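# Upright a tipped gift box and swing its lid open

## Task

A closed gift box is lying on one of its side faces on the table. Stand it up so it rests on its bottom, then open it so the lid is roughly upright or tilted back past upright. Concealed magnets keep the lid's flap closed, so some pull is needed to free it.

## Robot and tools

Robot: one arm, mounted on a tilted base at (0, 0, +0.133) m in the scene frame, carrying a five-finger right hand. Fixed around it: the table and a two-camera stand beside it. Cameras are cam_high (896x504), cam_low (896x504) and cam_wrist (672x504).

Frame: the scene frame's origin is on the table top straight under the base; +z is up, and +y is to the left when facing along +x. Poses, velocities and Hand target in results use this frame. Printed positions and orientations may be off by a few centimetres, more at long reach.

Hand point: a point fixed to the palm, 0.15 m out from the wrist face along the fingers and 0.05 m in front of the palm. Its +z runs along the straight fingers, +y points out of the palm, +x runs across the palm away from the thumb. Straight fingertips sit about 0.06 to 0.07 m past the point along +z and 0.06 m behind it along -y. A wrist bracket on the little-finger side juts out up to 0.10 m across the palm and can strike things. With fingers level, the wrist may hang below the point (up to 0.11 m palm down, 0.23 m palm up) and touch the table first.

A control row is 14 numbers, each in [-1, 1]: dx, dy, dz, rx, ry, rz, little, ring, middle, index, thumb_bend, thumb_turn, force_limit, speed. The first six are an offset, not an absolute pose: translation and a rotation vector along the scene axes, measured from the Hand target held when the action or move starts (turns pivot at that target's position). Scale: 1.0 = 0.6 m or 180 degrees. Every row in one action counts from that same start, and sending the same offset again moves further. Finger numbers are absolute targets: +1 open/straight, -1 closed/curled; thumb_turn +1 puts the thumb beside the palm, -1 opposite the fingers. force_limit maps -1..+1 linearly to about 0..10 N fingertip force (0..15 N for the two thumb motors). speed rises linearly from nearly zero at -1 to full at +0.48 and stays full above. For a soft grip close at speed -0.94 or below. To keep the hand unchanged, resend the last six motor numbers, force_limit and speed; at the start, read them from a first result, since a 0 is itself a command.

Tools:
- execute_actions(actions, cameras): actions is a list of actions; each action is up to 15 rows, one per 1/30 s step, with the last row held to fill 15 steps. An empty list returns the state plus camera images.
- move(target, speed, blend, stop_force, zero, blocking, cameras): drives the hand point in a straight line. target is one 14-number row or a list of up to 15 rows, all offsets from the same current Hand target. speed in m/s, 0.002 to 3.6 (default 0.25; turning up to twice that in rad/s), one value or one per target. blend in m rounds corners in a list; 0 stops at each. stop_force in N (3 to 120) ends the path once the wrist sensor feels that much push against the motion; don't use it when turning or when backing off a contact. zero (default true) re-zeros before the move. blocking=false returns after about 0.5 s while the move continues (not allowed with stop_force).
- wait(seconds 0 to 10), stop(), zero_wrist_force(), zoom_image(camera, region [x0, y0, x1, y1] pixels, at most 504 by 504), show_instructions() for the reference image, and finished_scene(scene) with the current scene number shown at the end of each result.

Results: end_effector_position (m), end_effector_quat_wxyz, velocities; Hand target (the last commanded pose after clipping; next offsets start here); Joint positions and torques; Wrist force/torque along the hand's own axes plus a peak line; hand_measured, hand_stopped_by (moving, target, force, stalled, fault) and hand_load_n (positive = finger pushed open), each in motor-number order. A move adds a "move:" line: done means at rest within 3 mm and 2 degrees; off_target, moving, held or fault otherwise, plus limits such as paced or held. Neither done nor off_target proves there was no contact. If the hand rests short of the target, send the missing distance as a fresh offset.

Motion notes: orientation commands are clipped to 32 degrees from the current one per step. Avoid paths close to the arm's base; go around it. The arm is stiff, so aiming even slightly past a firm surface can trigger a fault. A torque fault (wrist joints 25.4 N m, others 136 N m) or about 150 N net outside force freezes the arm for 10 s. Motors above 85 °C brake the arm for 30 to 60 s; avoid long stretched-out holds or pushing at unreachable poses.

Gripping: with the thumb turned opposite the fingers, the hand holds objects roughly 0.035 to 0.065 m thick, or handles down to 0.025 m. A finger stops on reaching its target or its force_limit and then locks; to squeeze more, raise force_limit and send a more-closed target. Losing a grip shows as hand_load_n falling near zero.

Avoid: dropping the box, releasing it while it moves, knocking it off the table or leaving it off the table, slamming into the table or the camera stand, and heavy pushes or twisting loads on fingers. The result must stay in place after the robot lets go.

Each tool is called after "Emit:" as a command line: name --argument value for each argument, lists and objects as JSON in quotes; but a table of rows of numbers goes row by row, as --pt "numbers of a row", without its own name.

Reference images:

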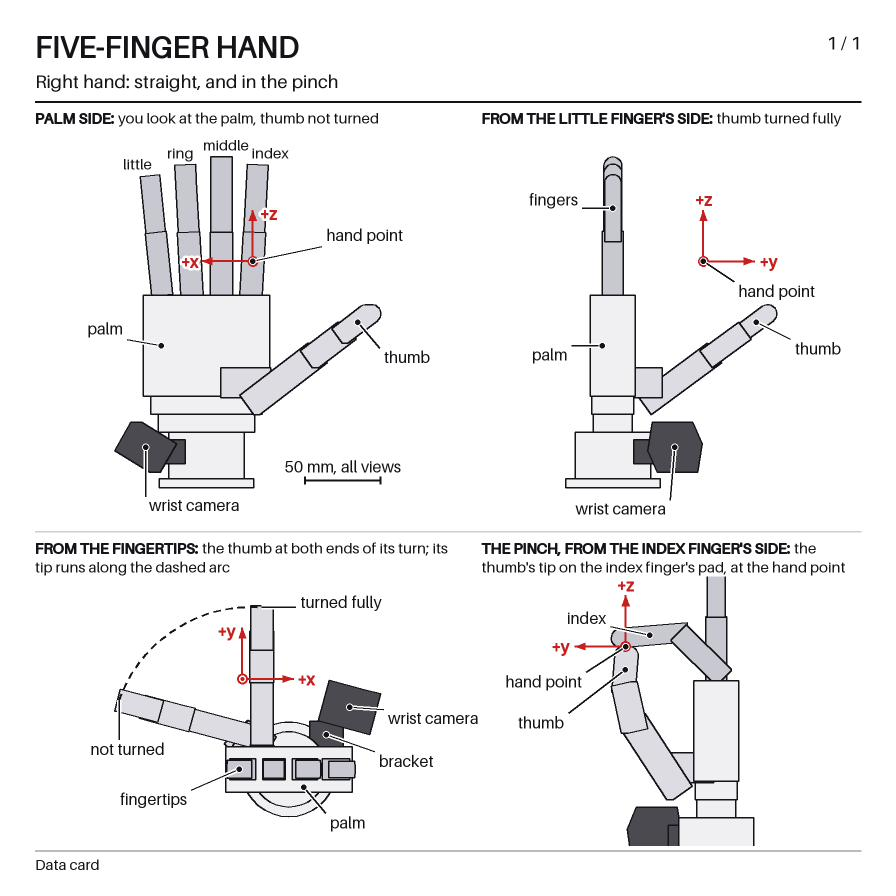

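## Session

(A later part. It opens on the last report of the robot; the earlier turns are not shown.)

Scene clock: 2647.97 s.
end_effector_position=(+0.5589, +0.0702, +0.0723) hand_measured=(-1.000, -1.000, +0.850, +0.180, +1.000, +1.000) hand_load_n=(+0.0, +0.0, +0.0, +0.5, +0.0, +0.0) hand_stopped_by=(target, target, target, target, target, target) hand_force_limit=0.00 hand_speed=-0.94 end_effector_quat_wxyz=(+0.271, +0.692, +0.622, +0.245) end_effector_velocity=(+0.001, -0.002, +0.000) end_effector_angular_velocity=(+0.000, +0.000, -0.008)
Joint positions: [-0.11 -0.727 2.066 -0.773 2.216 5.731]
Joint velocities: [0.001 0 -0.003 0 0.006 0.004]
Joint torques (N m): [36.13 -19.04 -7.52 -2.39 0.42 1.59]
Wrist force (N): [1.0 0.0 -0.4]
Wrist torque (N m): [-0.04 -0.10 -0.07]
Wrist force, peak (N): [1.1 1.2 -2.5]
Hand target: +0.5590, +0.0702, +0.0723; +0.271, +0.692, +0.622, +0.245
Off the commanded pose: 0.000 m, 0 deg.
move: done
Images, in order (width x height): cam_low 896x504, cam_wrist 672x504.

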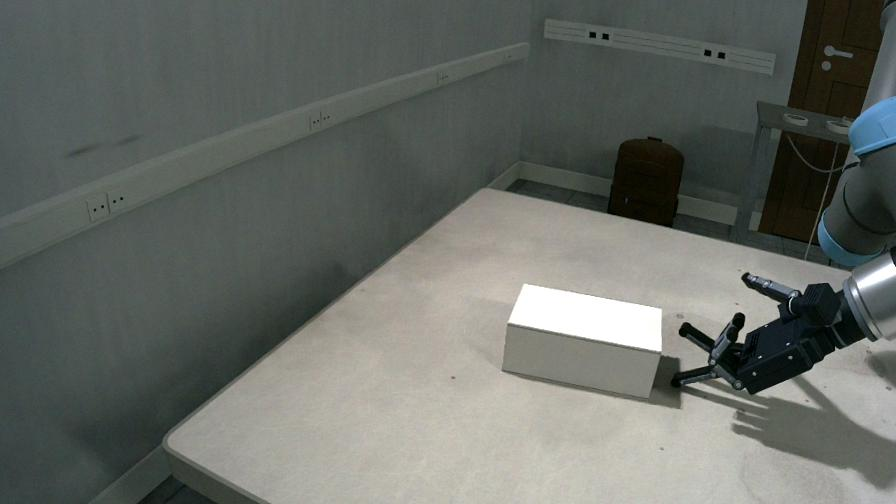

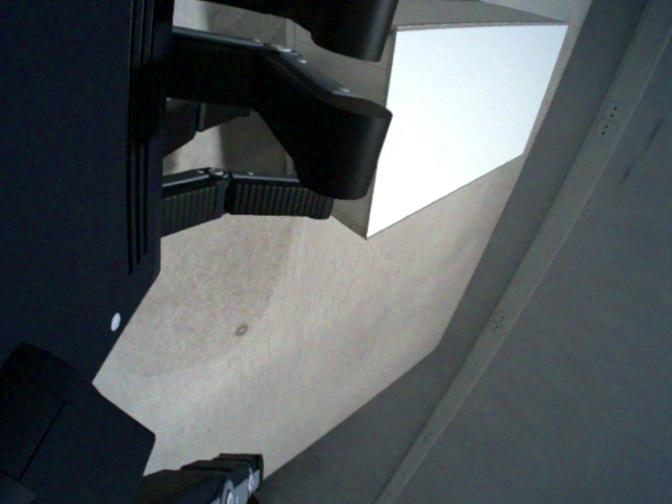

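Emit:
move --pt "0.025 -0.005 -0.0013 0 0 -0.0111 -1 -1 0.85 0.2 1 1 0 -0.94" --pt "0.039 -0.005 -0.0013 0 0 -0.0111 -1 -1 0.85 0.2 1 1 0 -0.94" --speed '[0.04,0.012]' --cameras '["cam_low"]'

Emit:
zoom_image --camera "cam_low" --region '[640, 300, 700, 390]'

Emit:
move --target '[0,0,-0.007,0,0,0,-1,-1,0.85,0.2,1,1,0,-0.94]' --speed 0.004 --stop_force 3 --cameras '["cam_low","cam_wrist"]'

Emit:
zoom_image --camera "cam_low" --region '[640, 300, 700, 390]'

Emit:
zoom_image --camera "cam_wrist" --region '[240, 140, 360, 260]'

Scene clock: 2682.83 s.
end_effector_position=(+0.5824, +0.0672, +0.0715) hand_measured=(-1.000, -1.000, +0.850, +0.200, +1.000, +1.000) hand_load_n=(+0.0, +0.0, +0.0, +0.0, +0.0, +0.0) hand_stopped_by=(target, target, target, target, target, target) hand_force_limit=0.00 hand_speed=-0.94 end_effector_quat_wxyz=(+0.275, +0.703, +0.610, +0.241)
Joint positions: [-0.105 -0.705 1.994 -0.736 2.24 5.75]
Joint torques (N m): [25.84 -24.96 4.43 0.07 -2.36 -1.19]
Wrist force (N): [0.7 -0.4 -0.2]
Wrist torque (N m): [-0.07 -0.09 -0.13]
Wrist force, peak (N): [1.2 -0.2 -0.4]
Hand target: +0.5824, +0.0672, +0.0716; +0.275, +0.703, +0.610, +0.241
Off the commanded pose: 0.000 m, 0 deg.
move: done
Images, in order (width x height): cam_low 896x504.

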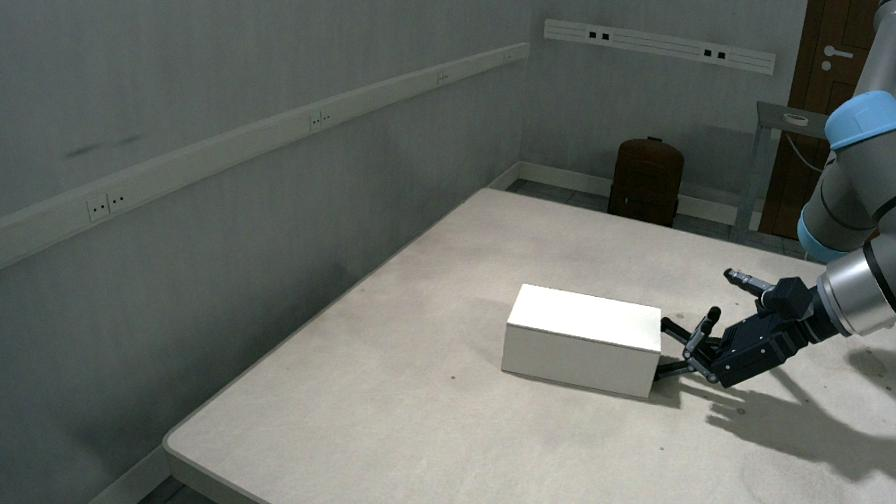

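Scaled by 5.600 from the camera's 896x504 image, which has a finer 1280x720 frame.

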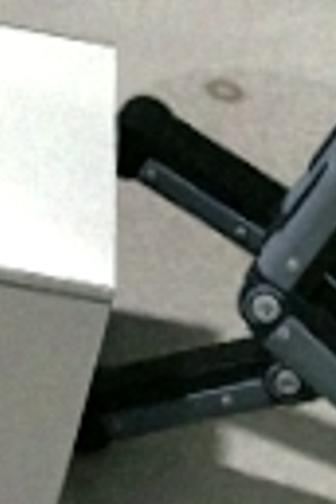

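Scene clock: 2684.70 s.
end_effector_position=(+0.5824, +0.0672, +0.0687) hand_measured=(-1.000, -1.000, +0.850, +0.200, +1.000, +1.000) hand_load_n=(+0.0, +0.0, -1.0, +0.0, +0.0, +0.0) hand_stopped_by=(target, target, target, target, target, target) hand_force_limit=0.00 hand_speed=-0.94 end_effector_quat_wxyz=(+0.275, +0.703, +0.610, +0.241)
Joint positions: [-0.111 -0.701 1.996 -0.744 2.236 5.747]
Joint torques (N m): [37.18 -36.06 -8.69 2.45 0.78 1.23]
Wrist force (N): [0.6 0.0 -4.4]
Wrist torque (N m): [0.10 -0.06 -0.09]
Wrist force, peak (N): [0.5 1.6 -7.7]
Hand target: +0.5824, +0.0672, +0.0687; +0.275, +0.703, +0.610, +0.241 (not the last commanded pose)
Off the commanded pose: 0.001 m, 0 deg.
move: contact
Images, in order (width x height): cam_low 896x504, cam_wrist 672x504.

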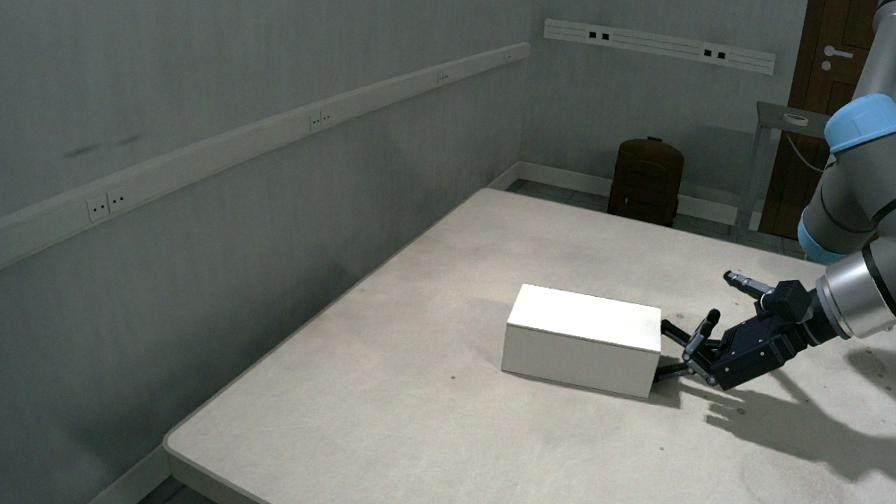

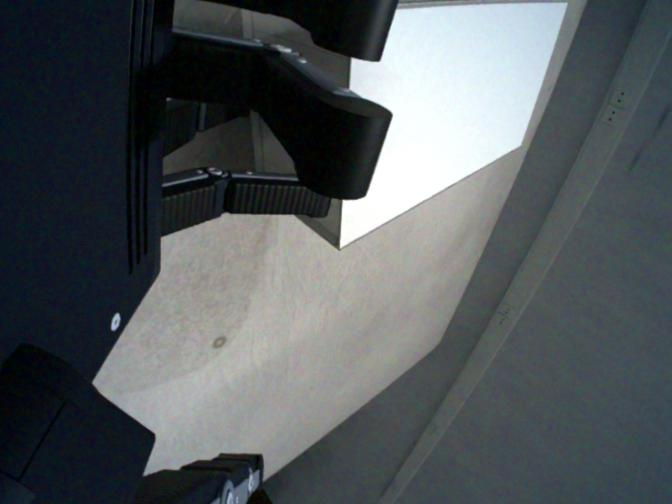

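Scaled by 5.600 from the camera's 896x504 image, which has a finer 1280x720 frame.

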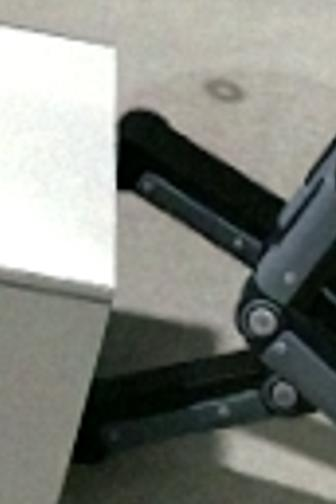

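Scaled by 4.200 from the camera's 672x504 image, which has a finer 960x720 frame.

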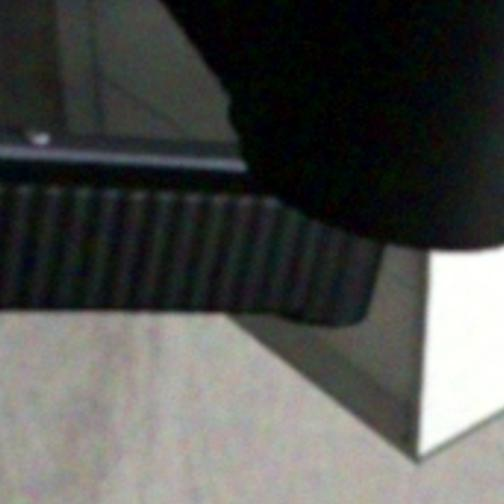

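Emit:
move --pt "0 0 0.004 0 0 0 -1 -1 0.85 0.2 1 1 0 -0.94" --pt "0.005 0 0.004 0 0 0 -1 -1 0.85 0.2 1 1 0 -0.94" --speed '[0.02,0.012]'

Emit:
move --target '[0,0,-0.007,0,0,0,-1,-1,0.85,0.2,1,1,0,-0.94]' --speed 0.004 --stop_force 3 --cameras '["cam_low","cam_wrist"]'

Emit:
zoom_image --camera "cam_low" --region '[640, 300, 700, 390]'

Emit:
zoom_image --camera "cam_wrist" --region '[240, 140, 360, 260]'

Scene clock: 2693.30 s.
end_effector_position=(+0.5854, +0.0672, +0.0711) hand_measured=(-1.000, -1.000, +0.850, +0.200, +1.000, +1.000) hand_load_n=(+0.0, +0.0, +0.0, +0.0, +0.0, +0.0) hand_stopped_by=(target, target, target, target, target, target) hand_force_limit=0.00 hand_speed=-0.94 end_effector_quat_wxyz=(+0.275, +0.703, +0.610, +0.241)
Joint positions: [-0.106 -0.703 1.986 -0.731 2.239 5.75]
Joint torques (N m): [24.06 -22.7 2.91 0.03 -2.48 -1.26]
Wrist force (N): [1.1 0.0 -0.3]
Wrist torque (N m): [-0.01 -0.14 -0.16]
Wrist force, peak (N): [0.6 1.5 -5.7]
Hand target: +0.5854, +0.0672, +0.0711; +0.275, +0.703, +0.610, +0.241
Off the commanded pose: 0.000 m, 0 deg.
move: done

Scene clock: 2695.07 s.
end_effector_position=(+0.5854, +0.0672, +0.0687) hand_measured=(-1.000, -1.000, +0.850, +0.200, +1.000, +1.000) hand_load_n=(+0.0, +0.0, -1.0, +0.0, +0.0, +0.0) hand_stopped_by=(target, target, target, target, target, target) hand_force_limit=0.00 hand_speed=-0.94 end_effector_quat_wxyz=(+0.275, +0.703, +0.610, +0.241)
Joint positions: [-0.111 -0.7 1.988 -0.738 2.235 5.747]
Joint torques (N m): [35.85 -35.76 -9 2.42 0.68 1.29]
Wrist force (N): [0.5 0.9 -4.9]
Wrist torque (N m): [0.14 -0.02 -0.09]
Wrist force, peak (N): [0.3 1.6 -7.6]
Hand target: +0.5854, +0.0672, +0.0687; +0.275, +0.703, +0.610, +0.241 (not the last commanded pose)
Off the commanded pose: 0.002 m, 0 deg.
move: contact
Images, in order (width x height): cam_low 896x504, cam_wrist 672x504.

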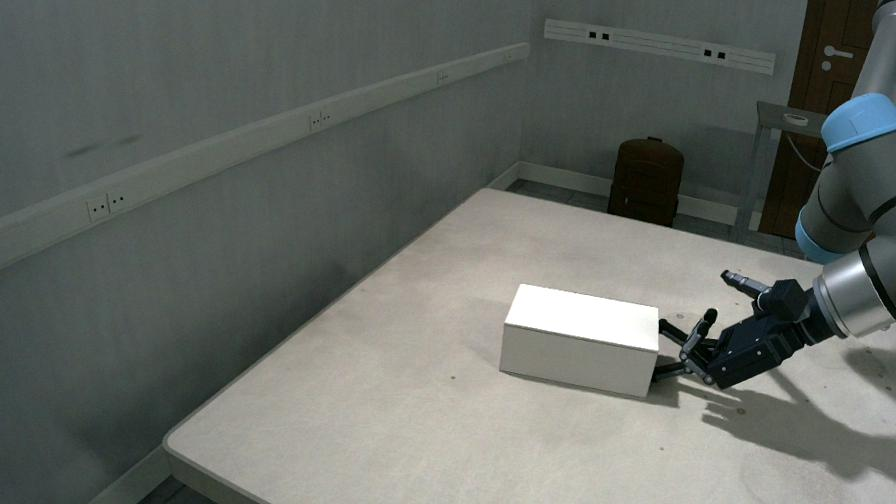

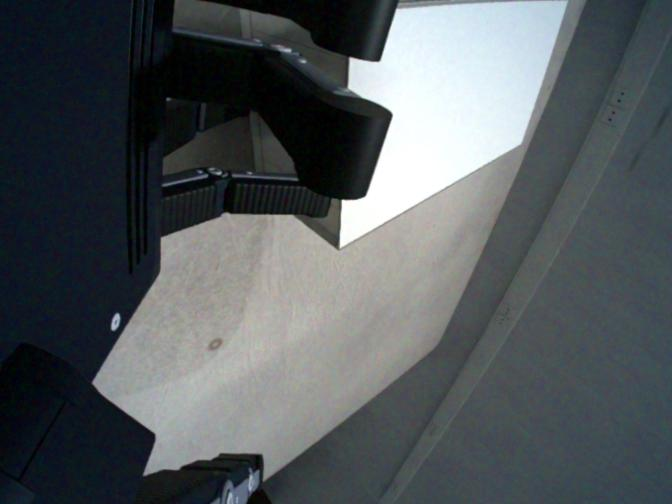

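Scaled by 5.600 from the camera's 896x504 image, which has a finer 1280x720 frame.

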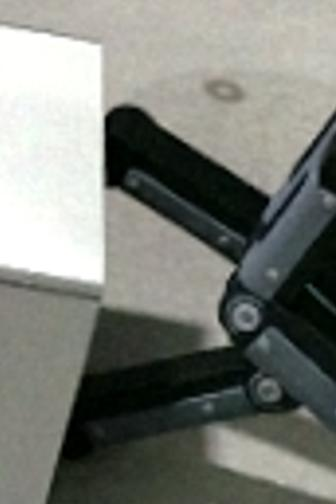

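Scaled by 4.200 from the camera's 672x504 image, which has a finer 960x720 frame.

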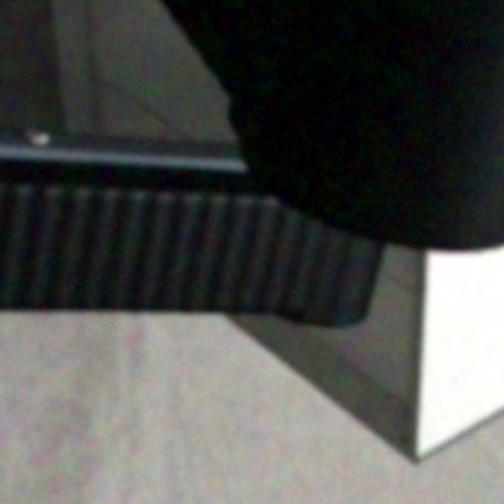

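Emit:
execute_actions --actions '[[[0,0,0,0,0,0,-1,-1,0.85,0.16,1,1,0,-0.94]]]'

Emit:
execute_actions --actions '[[[0,0,0,0,0,0,-1,-1,0.85,0.13,1,1,0.1,-0.94]]]' --cameras '["cam_low","cam_wrist"]'

Emit:
zoom_image --camera "cam_low" --region '[640, 300, 700, 390]'

Emit:
zoom_image --camera "cam_wrist" --region '[240, 140, 360, 260]'

Scene clock: 2707.90 s.
end_effector_position=(+0.5854, +0.0672, +0.0687) hand_measured=(-1.000, -1.000, +0.850, +0.160, +1.000, +1.000) hand_load_n=(+0.0, +0.0, -1.5, +0.5, +0.0, +0.0) hand_stopped_by=(target, target, target, target, target, target) hand_force_limit=0.00 hand_speed=-0.94 end_effector_quat_wxyz=(+0.275, +0.703, +0.610, +0.241)
Joint positions: [-0.111 -0.7 1.988 -0.738 2.235 5.747]
Joint torques (N m): [36.32 -36.28 -8.75 1.72 0.56 1.26]
Wrist force (N): [0.4 -0.7 -4.5]
Wrist torque (N m): [0.10 -0.04 -0.11]
Wrist force, peak (N): [0.7 1.3 -5.7]
Hand target: +0.5854, +0.0672, +0.0687; +0.275, +0.703, +0.610, +0.241
Off the commanded pose: 0.000 m, 0 deg.

Scene clock: 2708.60 s.
end_effector_position=(+0.5854, +0.0672, +0.0687) hand_measured=(-1.000, -1.000, +0.850, +0.130, +1.000, +1.000) hand_load_n=(+0.0, +0.0, -1.0, +0.5, +0.0, +0.0) hand_stopped_by=(target, target, target, target, target, target) hand_force_limit=0.10 hand_speed=-0.94 end_effector_quat_wxyz=(+0.275, +0.703, +0.610, +0.241)
Joint positions: [-0.111 -0.7 1.988 -0.738 2.235 5.747]
Joint torques (N m): [36.14 -36 -9.4 1.66 0.64 1.3]
Wrist force (N): [0.5 0.1 -4.7]
Wrist torque (N m): [0.17 -0.04 -0.09]
Wrist force, peak (N): [0.4 1.0 -5.4]
Hand target: +0.5854, +0.0672, +0.0687; +0.275, +0.703, +0.610, +0.241
Off the commanded pose: 0.000 m, 0 deg.
Images, in order (width x height): cam_low 896x504, cam_wrist 672x504.

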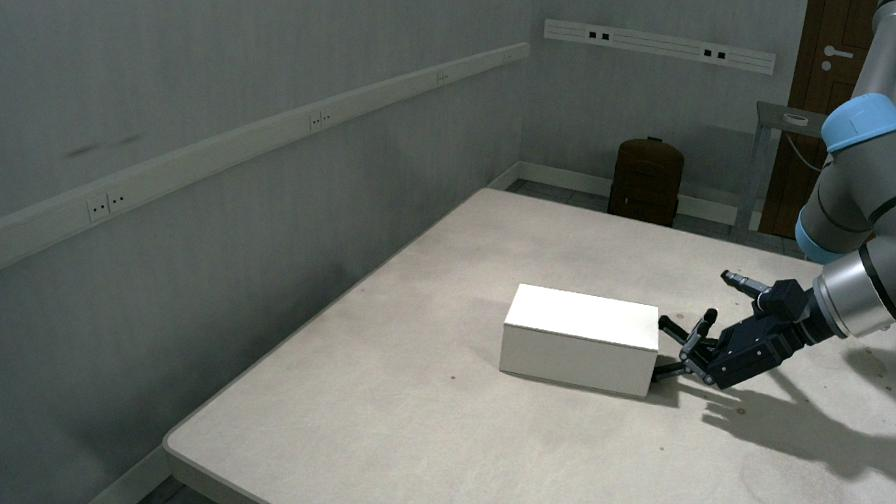

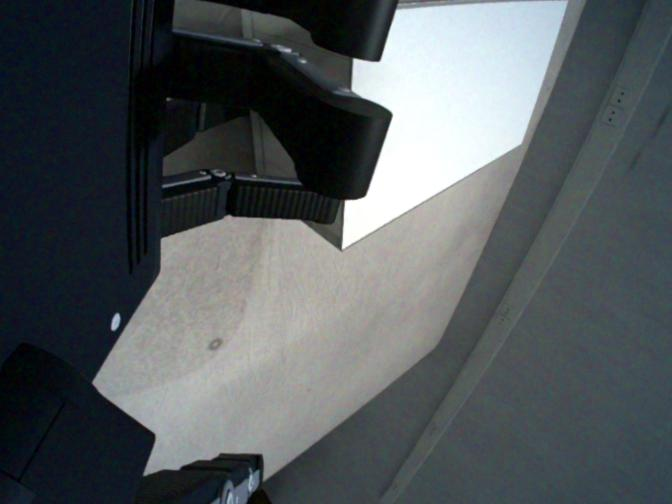

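Scaled by 5.600 from the camera's 896x504 image, which has a finer 1280x720 frame.

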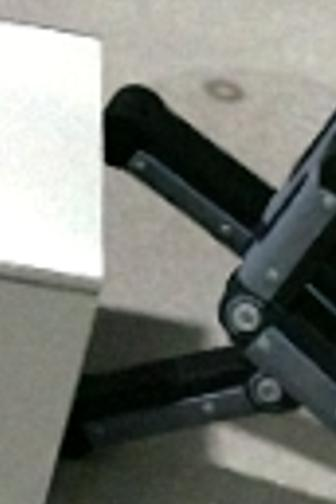

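Scaled by 4.200 from the camera's 672x504 image, which has a finer 960x720 frame.

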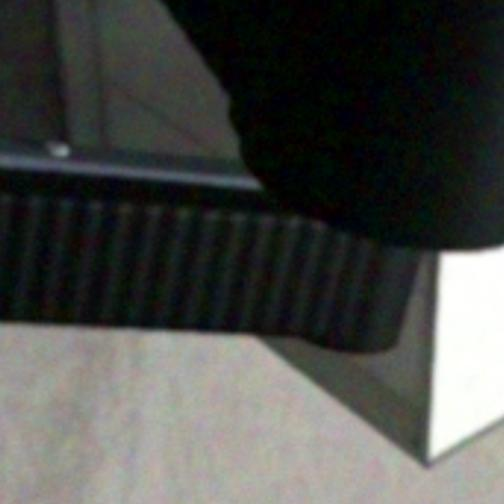

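Emit:
execute_actions --actions '[[[0,0,0,0,0,0,-1,-1,0.85,0.21,1,1,0.1,-0.94]]]'

Emit:
move --pt "-0.003 0 0.004 0 0 -0.0333 -1 -1 0.85 0.21 1 1 0.1 -0.94" --pt "0.006 0 0.004 0 0 -0.0333 -1 -1 0.85 0.21 1 1 0.1 -0.94" --speed '[0.02,0.012]'

Emit:
move --target '[0,0,-0.007,0,0,0,-1,-1,0.85,0.21,1,1,0.1,-0.94]' --speed 0.004 --stop_force 3 --cameras '["cam_low","cam_wrist"]'

Emit:
zoom_image --camera "cam_low" --region '[640, 300, 700, 390]'

Emit:
zoom_image --camera "cam_wrist" --region '[240, 140, 360, 260]'

Scene clock: 2718.80 s.
end_effector_position=(+0.5854, +0.0672, +0.0687) hand_measured=(-1.000, -1.000, +0.850, +0.210, +1.000, +1.000) hand_load_n=(+0.0, +0.0, -1.0, +0.0, +0.0, +0.0) hand_stopped_by=(target, target, target, target, target, target) hand_force_limit=0.10 hand_speed=-0.94 end_effector_quat_wxyz=(+0.275, +0.703, +0.610, +0.241)
Joint positions: [-0.111 -0.7 1.988 -0.738 2.235 5.747]
Joint torques (N m): [35.89 -36.34 -8.71 0.99 0.37 1.29]
Wrist force (N): [0.4 -0.1 -4.6]
Wrist torque (N m): [0.10 -0.01 -0.11]
Wrist force, peak (N): [0.6 1.3 -5.6]
Hand target: +0.5854, +0.0672, +0.0687; +0.275, +0.703, +0.610, +0.241
Off the commanded pose: 0.000 m, 0 deg.

Scene clock: 2722.20 s.
end_effector_position=(+0.5890, +0.0672, +0.0711) hand_measured=(-1.000, -1.000, +0.850, +0.210, +1.000, +1.000) hand_load_n=(+0.0, +0.0, +0.0, +0.0, +0.0, +0.0) hand_stopped_by=(target, target, target, target, target, target) hand_force_limit=0.10 hand_speed=-0.94 end_effector_quat_wxyz=(+0.287, +0.734, +0.573, +0.226)
Joint positions: [-0.071 -0.659 1.935 -0.753 2.332 5.821]
Joint torques (N m): [26.28 -25.83 4.56 0.11 -2.18 -1.19]
Wrist force (N): [0.9 -0.4 -0.5]
Wrist torque (N m): [-0.08 -0.09 -0.09]
Wrist force, peak (N): [0.9 0.7 -5.1]
Hand target: +0.5890, +0.0672, +0.0711; +0.287, +0.734, +0.573, +0.226
Off the commanded pose: 0.000 m, 0 deg.
move: done

Scene clock: 2723.83 s.
end_effector_position=(+0.5890, +0.0672, +0.0691) hand_measured=(-1.000, -1.000, +0.850, +0.210, +1.000, +1.000) hand_load_n=(+0.0, +0.0, -2.0, +0.0, +0.0, +0.0) hand_stopped_by=(target, target, target, target, target, target) hand_force_limit=0.10 hand_speed=-0.94 end_effector_quat_wxyz=(+0.287, +0.734, +0.573, +0.226)
Joint positions: [-0.074 -0.656 1.936 -0.759 2.329 5.819]
Joint torques (N m): [37.45 -36.68 -8.94 2.65 1.14 1.3]
Wrist force (N): [0.8 1.3 -3.7]
Wrist torque (N m): [0.00 0.01 -0.03]
Wrist force, peak (N): [1.1 2.3 -4.9]
Hand target: +0.5890, +0.0672, +0.0691; +0.287, +0.734, +0.573, +0.226 (not the last commanded pose)
Off the commanded pose: 0.002 m, 0 deg.
move: contact
Images, in order (width x height): cam_low 896x504, cam_wrist 672x504.

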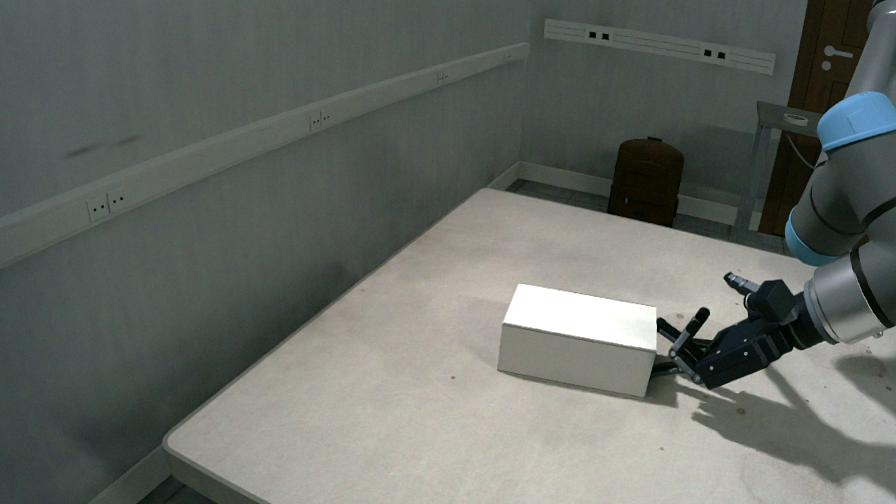

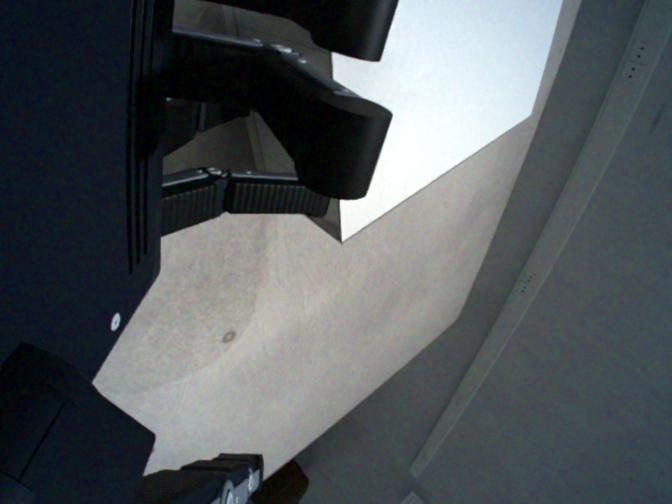

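Scaled by 5.600 from the camera's 896x504 image, which has a finer 1280x720 frame.

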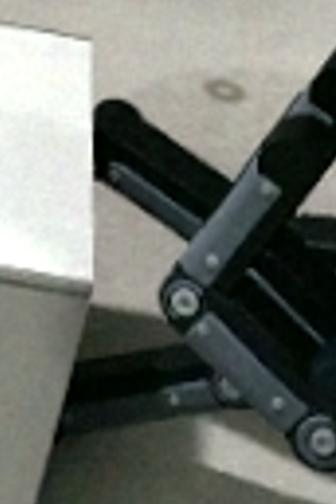

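Scaled by 4.200 from the camera's 672x504 image, which has a finer 960x720 frame.

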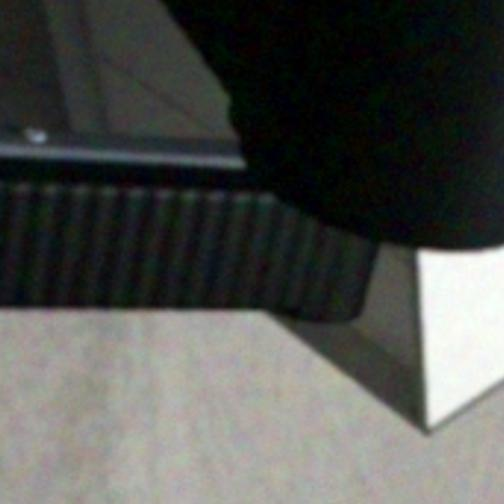

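Emit:
execute_actions --actions '[[[0,0,0,0,0,0,-1,-1,0.85,0.16,1,1,0.1,-0.94]]]'

Emit:
execute_actions --actions '[[[0,0,0,0,0,0,-1,-1,0.85,0.13,1,1,0.2,-0.94]]]' --cameras '["cam_low","cam_wrist"]'

Emit:
zoom_image --camera "cam_low" --region '[640, 300, 700, 390]'

Emit:
zoom_image --camera "cam_wrist" --region '[240, 140, 360, 260]'

Scene clock: 2729.57 s.
end_effector_position=(+0.5890, +0.0672, +0.0691) hand_measured=(-1.000, -1.000, +0.850, +0.160, +1.000, +1.000) hand_load_n=(+0.0, +0.0, -3.0, +3.0, +0.0, +0.0) hand_stopped_by=(target, target, target, target, target, target) hand_force_limit=0.10 hand_speed=-0.94 end_effector_quat_wxyz=(+0.287, +0.734, +0.573, +0.226)
Joint positions: [-0.074 -0.656 1.936 -0.759 2.329 5.819]
Joint torques (N m): [37.15 -35.51 -8.69 2.4 1.12 1.28]
Wrist force (N): [0.8 -0.2 -0.6]
Wrist torque (N m): [-0.08 -0.06 -0.01]
Wrist force, peak (N): [1.3 2.1 -4.6]
Hand target: +0.5890, +0.0672, +0.0691; +0.287, +0.734, +0.573, +0.226
Off the commanded pose: 0.000 m, 0 deg.

Scene clock: 2730.27 s.
end_effector_position=(+0.5890, +0.0672, +0.0691) hand_measured=(-1.000, -1.000, +0.850, +0.130, +1.000, +1.000) hand_load_n=(+0.0, +0.0, +0.0, +0.0, +0.0, +0.0) hand_stopped_by=(target, target, target, target, target, target) hand_force_limit=0.20 hand_speed=-0.94 end_effector_quat_wxyz=(+0.287, +0.734, +0.573, +0.226)
Joint positions: [-0.074 -0.656 1.936 -0.759 2.329 5.819]
Joint torques (N m): [37.74 -36.2 -7.77 2.33 0.33 1.2]
Wrist force (N): [0.9 0.2 -0.2]
Wrist torque (N m): [-0.02 -0.09 -0.06]
Wrist force, peak (N): [0.8 0.8 -1.4]
Hand target: +0.5890, +0.0672, +0.0691; +0.287, +0.734, +0.573, +0.226
Off the commanded pose: 0.000 m, 0 deg.
Images, in order (width x height): cam_low 896x504, cam_wrist 672x504.

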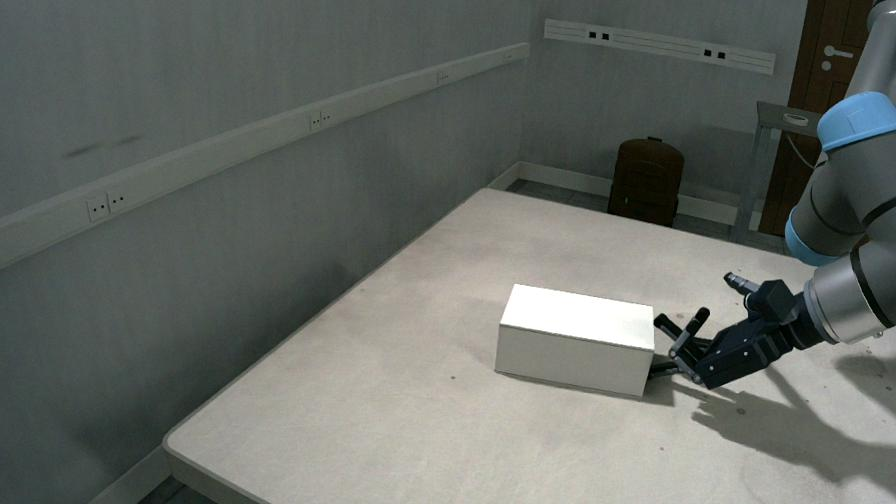

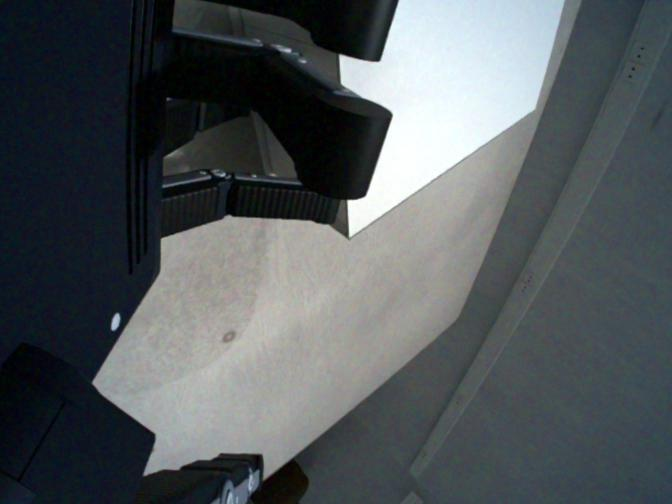

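Scaled by 5.600 from the camera's 896x504 image, which has a finer 1280x720 frame.

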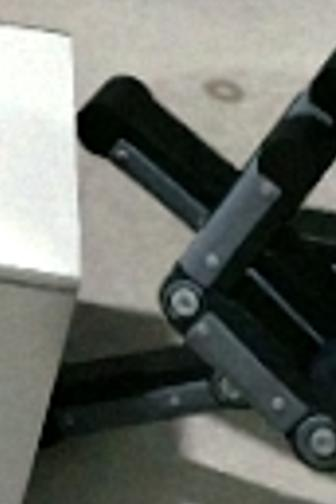

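Scaled by 4.200 from the camera's 672x504 image, which has a finer 960x720 frame.

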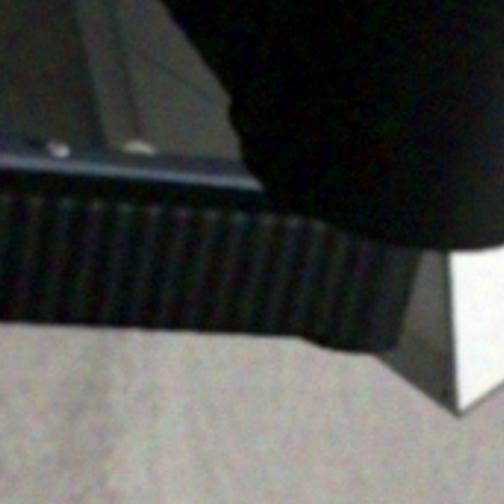

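Emit:
move --pt "-0.005 0 0.0037 0 0 0 -1 -1 0.85 0.13 1 1 0.1 -0.9" --pt "-0.008 -0.018 0.0037 0 0 0 -1 -1 0.85 0.23 1 1 0.1 -0.9" --pt "0.0083 -0.02 0.0037 0 0 0 -1 -1 0.85 0.23 1 1 0.1 -0.9" --speed '[0.02,0.03,0.012]' --cameras '["cam_low","cam_wrist"]'

Emit:
zoom_image --camera "cam_low" --region '[630, 300, 700, 390]'

Emit:
zoom_image --camera "cam_wrist" --region '[240, 140, 360, 260]'

Scene clock: 2840.00 s.
end_effector_position=(+0.5940, +0.0552, +0.0714) hand_measured=(-1.000, -1.000, +0.850, +0.230, +1.000, +1.000) hand_load_n=(+0.0, +0.0, +0.0, +0.0, -0.5, +0.0) hand_stopped_by=(target, target, target, target, target, target) hand_force_limit=0.10 hand_speed=-0.90 end_effector_quat_wxyz=(+0.287, +0.734, +0.573, +0.226)
Joint positions: [-0.091 -0.681 1.94 -0.745 2.314 5.807]
Joint torques (N m): [28.35 -23.83 3.04 0.05 -1.89 -0.96]
Wrist force (N): [0.8 0.0 -0.3]
Wrist torque (N m): [-0.06 -0.07 -0.08]
Wrist force, peak (N): [1.3 0.0 -0.3]
Hand target: +0.5939, +0.0552, +0.0714; +0.287, +0.734, +0.573, +0.226
Off the commanded pose: 0.000 m, 0 deg.
move: done
Images, in order (width x height): cam_low 896x504, cam_wrist 672x504.

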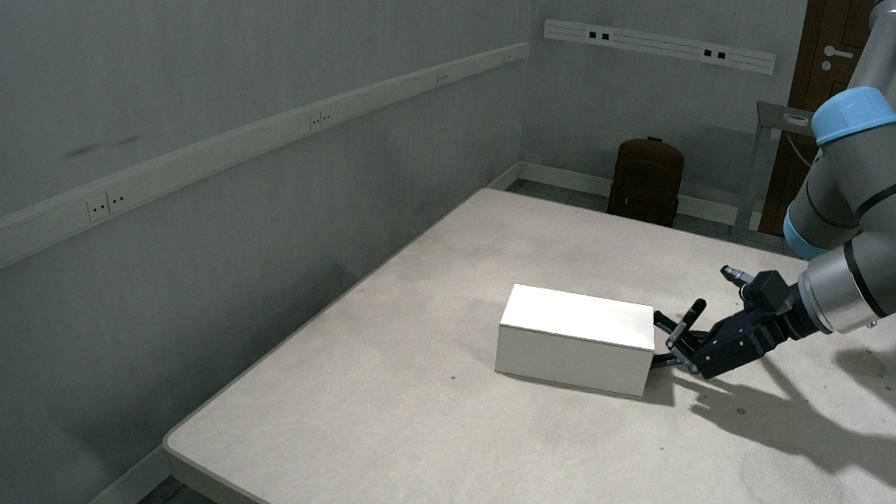

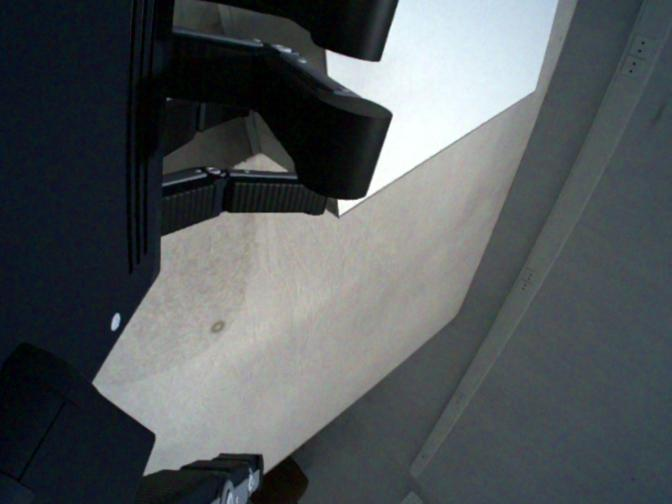

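Scaled by 5.600 from the camera's 896x504 image, which has a finer 1280x720 frame.

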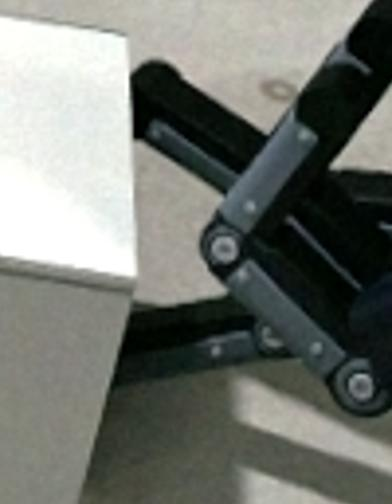

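Scaled by 4.200 from the camera's 672x504 image, which has a finer 960x720 frame.

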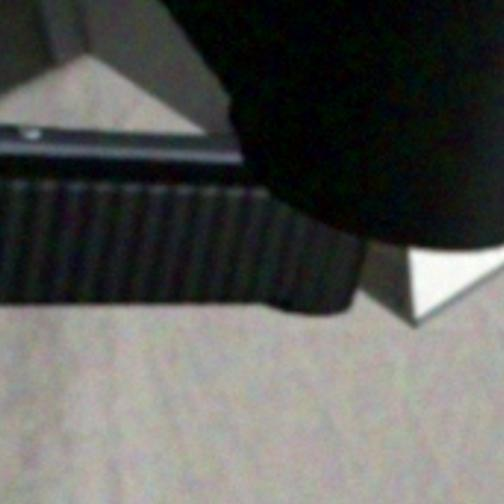

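Emit:
move --target '[0.0058,-0.003,0,0,0,0,-1,-1,0.85,0.23,1,1,0.1,-0.9]' --speed 0.012

Emit:
move --target '[0,0,-0.007,0,0,0,-1,-1,0.85,0.23,1,1,0.1,-0.9]' --speed 0.004 --stop_force 3 --cameras '["cam_low","cam_wrist"]'

Emit:
zoom_image --camera "cam_low" --region '[630, 300, 700, 390]'

Emit:
zoom_image --camera "cam_wrist" --region '[240, 140, 360, 260]'

Scene clock: 2851.13 s.
end_effector_position=(+0.5975, +0.0534, +0.0714) hand_measured=(-1.000, -1.000, +0.850, +0.230, +1.000, +1.000) hand_load_n=(+0.0, +0.0, +0.0, +0.0, +0.0, +0.0) hand_stopped_by=(target, target, target, target, target, target) hand_force_limit=0.10 hand_speed=-0.90 end_effector_quat_wxyz=(+0.287, +0.734, +0.573, +0.226)
Joint positions: [-0.095 -0.683 1.933 -0.738 2.311 5.805]
Joint torques (N m): [29.63 -35.65 -2.54 1.43 -1.94 -1.06]
Wrist force (N): [0.8 0.2 -0.6]
Wrist torque (N m): [-0.03 -0.08 -0.08]
Wrist force, peak (N): [1.3 0.2 -0.2]
Hand target: +0.5974, +0.0534, +0.0714; +0.287, +0.734, +0.573, +0.226
Off the commanded pose: 0.000 m, 0 deg.
move: done

Scene clock: 2852.80 s.
end_effector_position=(+0.5974, +0.0534, +0.0693) hand_measured=(-1.000, -1.000, +0.850, +0.230, +1.000, +1.000) hand_load_n=(+0.0, +0.0, -1.5, +0.0, +0.0, +0.0) hand_stopped_by=(target, target, target, target, target, target) hand_force_limit=0.10 hand_speed=-0.90 end_effector_quat_wxyz=(+0.287, +0.734, +0.573, +0.226)
Joint positions: [-0.098 -0.68 1.934 -0.744 2.308 5.802]
Joint torques (N m): [37.74 -36.18 -8.57 2.61 1.08 1.3]
Wrist force (N): [0.3 0.2 -2.1]
Wrist torque (N m): [-0.03 -0.02 -0.06]
Wrist force, peak (N): [0.9 2.2 -4.5]
Hand target: +0.5974, +0.0534, +0.0693; +0.287, +0.734, +0.573, +0.226 (not the last commanded pose)
Off the commanded pose: 0.002 m, 0 deg.
move: contact
Images, in order (width x height): cam_low 896x504, cam_wrist 672x504.

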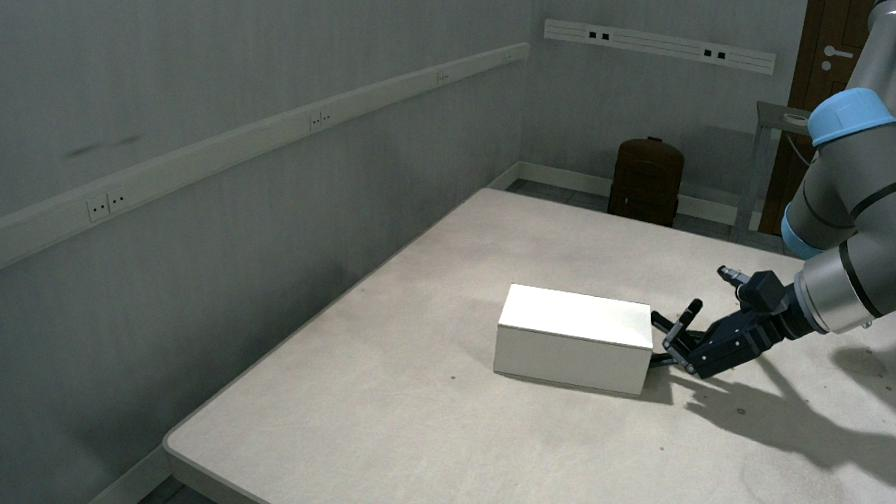

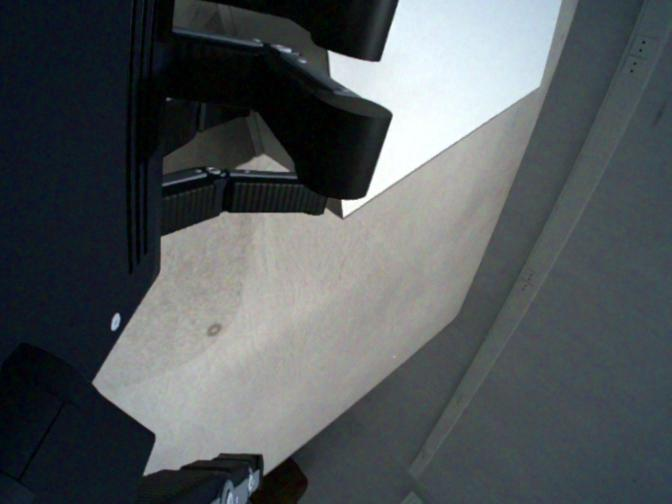

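Scaled by 5.600 from the camera's 896x504 image, which has a finer 1280x720 frame.

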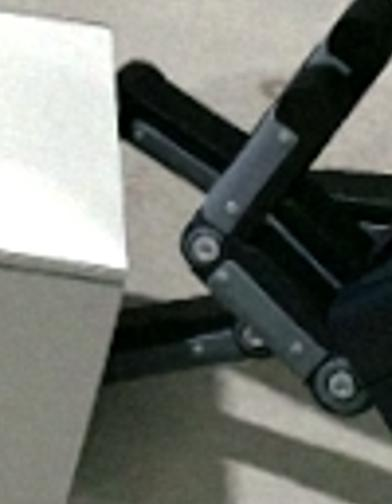

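Scaled by 4.200 from the camera's 672x504 image, which has a finer 960x720 frame.

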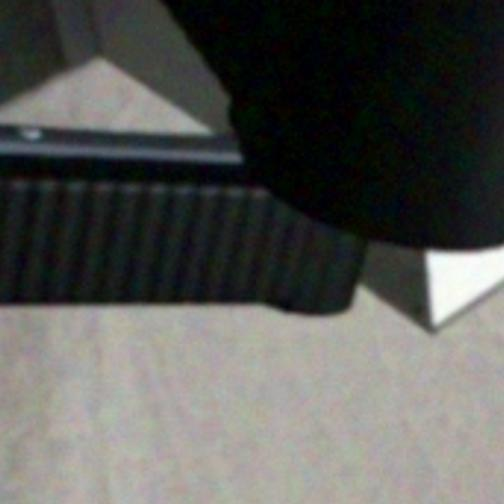

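Emit:
execute_actions --actions '[[[0,0,-0.0004,0,0,0,-1,-1,0.85,0.23,1,1,0.1,-0.9]]]'

Emit:
execute_actions --actions '[[[0,0,0,0,0,0,-1,-1,0.85,0.19,1,1,0.2,-0.94]]]'

Emit:
execute_actions --actions '[[[0,0,0,0,0,0,-1,-1,0.85,0.17,1,1,0.3,-0.94]]]' --cameras '["cam_low","cam_wrist"]'

Emit:
zoom_image --camera "cam_low" --region '[630, 300, 700, 390]'

Emit:
zoom_image --camera "cam_wrist" --region '[240, 140, 360, 260]'

Scene clock: 2859.57 s.
end_effector_position=(+0.5974, +0.0534, +0.0691) hand_measured=(-1.000, -1.000, +0.850, +0.230, +1.000, +1.000) hand_load_n=(+0.0, +0.5, -2.5, +0.0, +0.0, +0.0) hand_stopped_by=(target, target, target, target, target, target) hand_force_limit=0.10 hand_speed=-0.90 end_effector_quat_wxyz=(+0.287, +0.734, +0.573, +0.226)
Joint positions: [-0.099 -0.68 1.934 -0.745 2.308 5.802]
Joint torques (N m): [23.55 -19.31 3.7 -2.28 -2.35 -1.53]
Wrist force (N): [0.4 1.7 -4.0]
Wrist torque (N m): [-0.05 0.00 -0.06]
Wrist force, peak (N): [0.5 2.6 -4.6]
Hand target: +0.5974, +0.0534, +0.0691; +0.287, +0.734, +0.573, +0.226
Off the commanded pose: 0.000 m, 0 deg.

Scene clock: 2860.27 s.
end_effector_position=(+0.5974, +0.0534, +0.0691) hand_measured=(-1.000, -1.000, +0.850, +0.190, +1.000, +1.000) hand_load_n=(+0.0, +0.0, -2.5, +0.0, +0.0, +0.0) hand_stopped_by=(target, target, target, target, target, target) hand_force_limit=0.20 hand_speed=-0.94 end_effector_quat_wxyz=(+0.287, +0.734, +0.573, +0.226)
Joint positions: [-0.099 -0.68 1.934 -0.745 2.308 5.802]
Joint torques (N m): [23.19 -18.91 4.06 -2.18 -2.08 -1.42]
Wrist force (N): [0.7 2.4 -4.2]
Wrist torque (N m): [-0.03 -0.03 -0.04]
Wrist force, peak (N): [0.6 2.6 -4.4]
Hand target: +0.5974, +0.0534, +0.0691; +0.287, +0.734, +0.573, +0.226
Off the commanded pose: 0.000 m, 0 deg.

Scene clock: 2860.97 s.
end_effector_position=(+0.5974, +0.0534, +0.0691) hand_measured=(-1.000, -1.000, +0.850, +0.170, +1.000, +1.000) hand_load_n=(+0.0, +0.0, -2.5, +0.5, +0.0, +0.0) hand_stopped_by=(target, target, target, target, target, target) hand_force_limit=0.30 hand_speed=-0.94 end_effector_quat_wxyz=(+0.287, +0.734, +0.573, +0.226)
Joint positions: [-0.099 -0.68 1.934 -0.745 2.308 5.802]
Joint torques (N m): [23.7 -20.31 4.54 -1.94 -2.08 -1.49]
Wrist force (N): [0.4 1.9 -3.8]
Wrist torque (N m): [-0.02 0.00 -0.05]
Wrist force, peak (N): [0.6 2.4 -4.0]
Hand target: +0.5974, +0.0534, +0.0691; +0.287, +0.734, +0.573, +0.226
Off the commanded pose: 0.000 m, 0 deg.
Images, in order (width x height): cam_low 896x504, cam_wrist 672x504.

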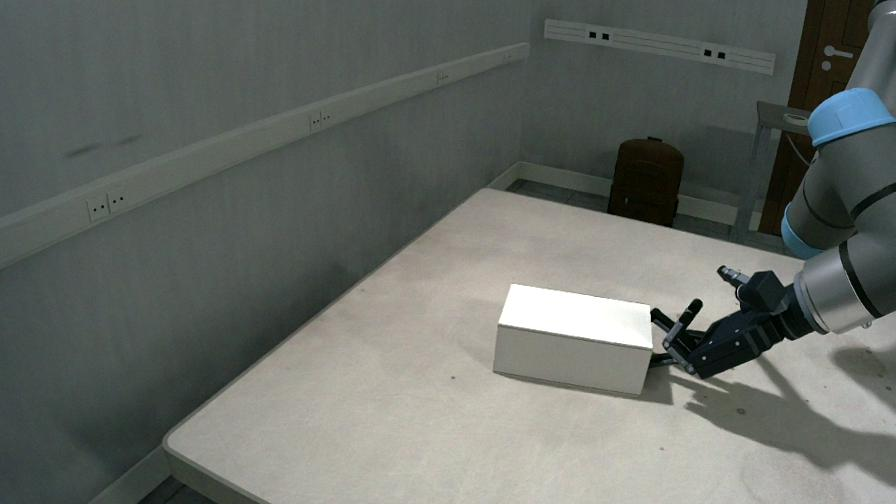

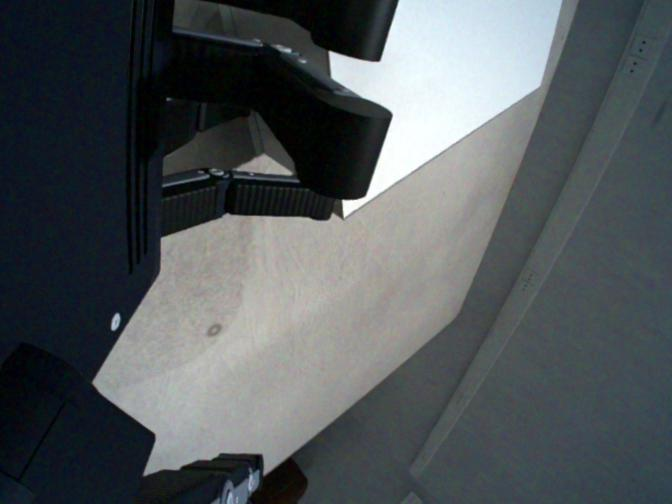

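Scaled by 5.600 from the camera's 896x504 image, which has a finer 1280x720 frame.

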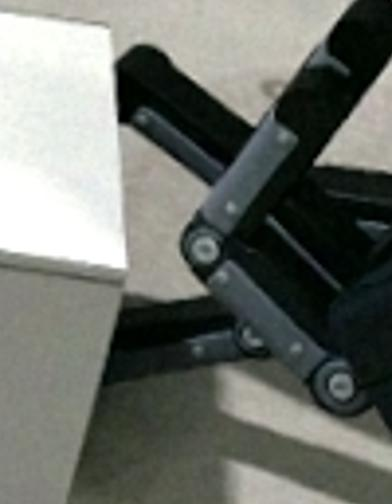

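Scaled by 4.200 from the camera's 672x504 image, which has a finer 960x720 frame.

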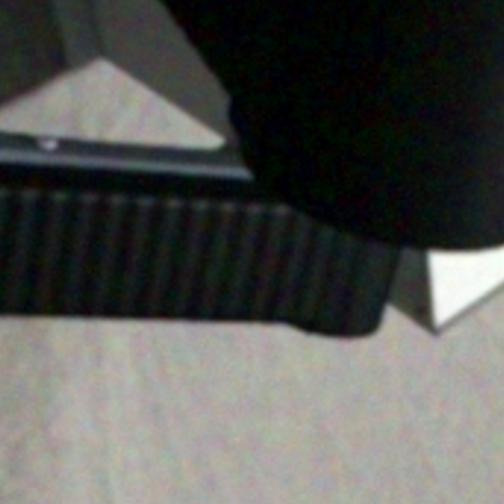

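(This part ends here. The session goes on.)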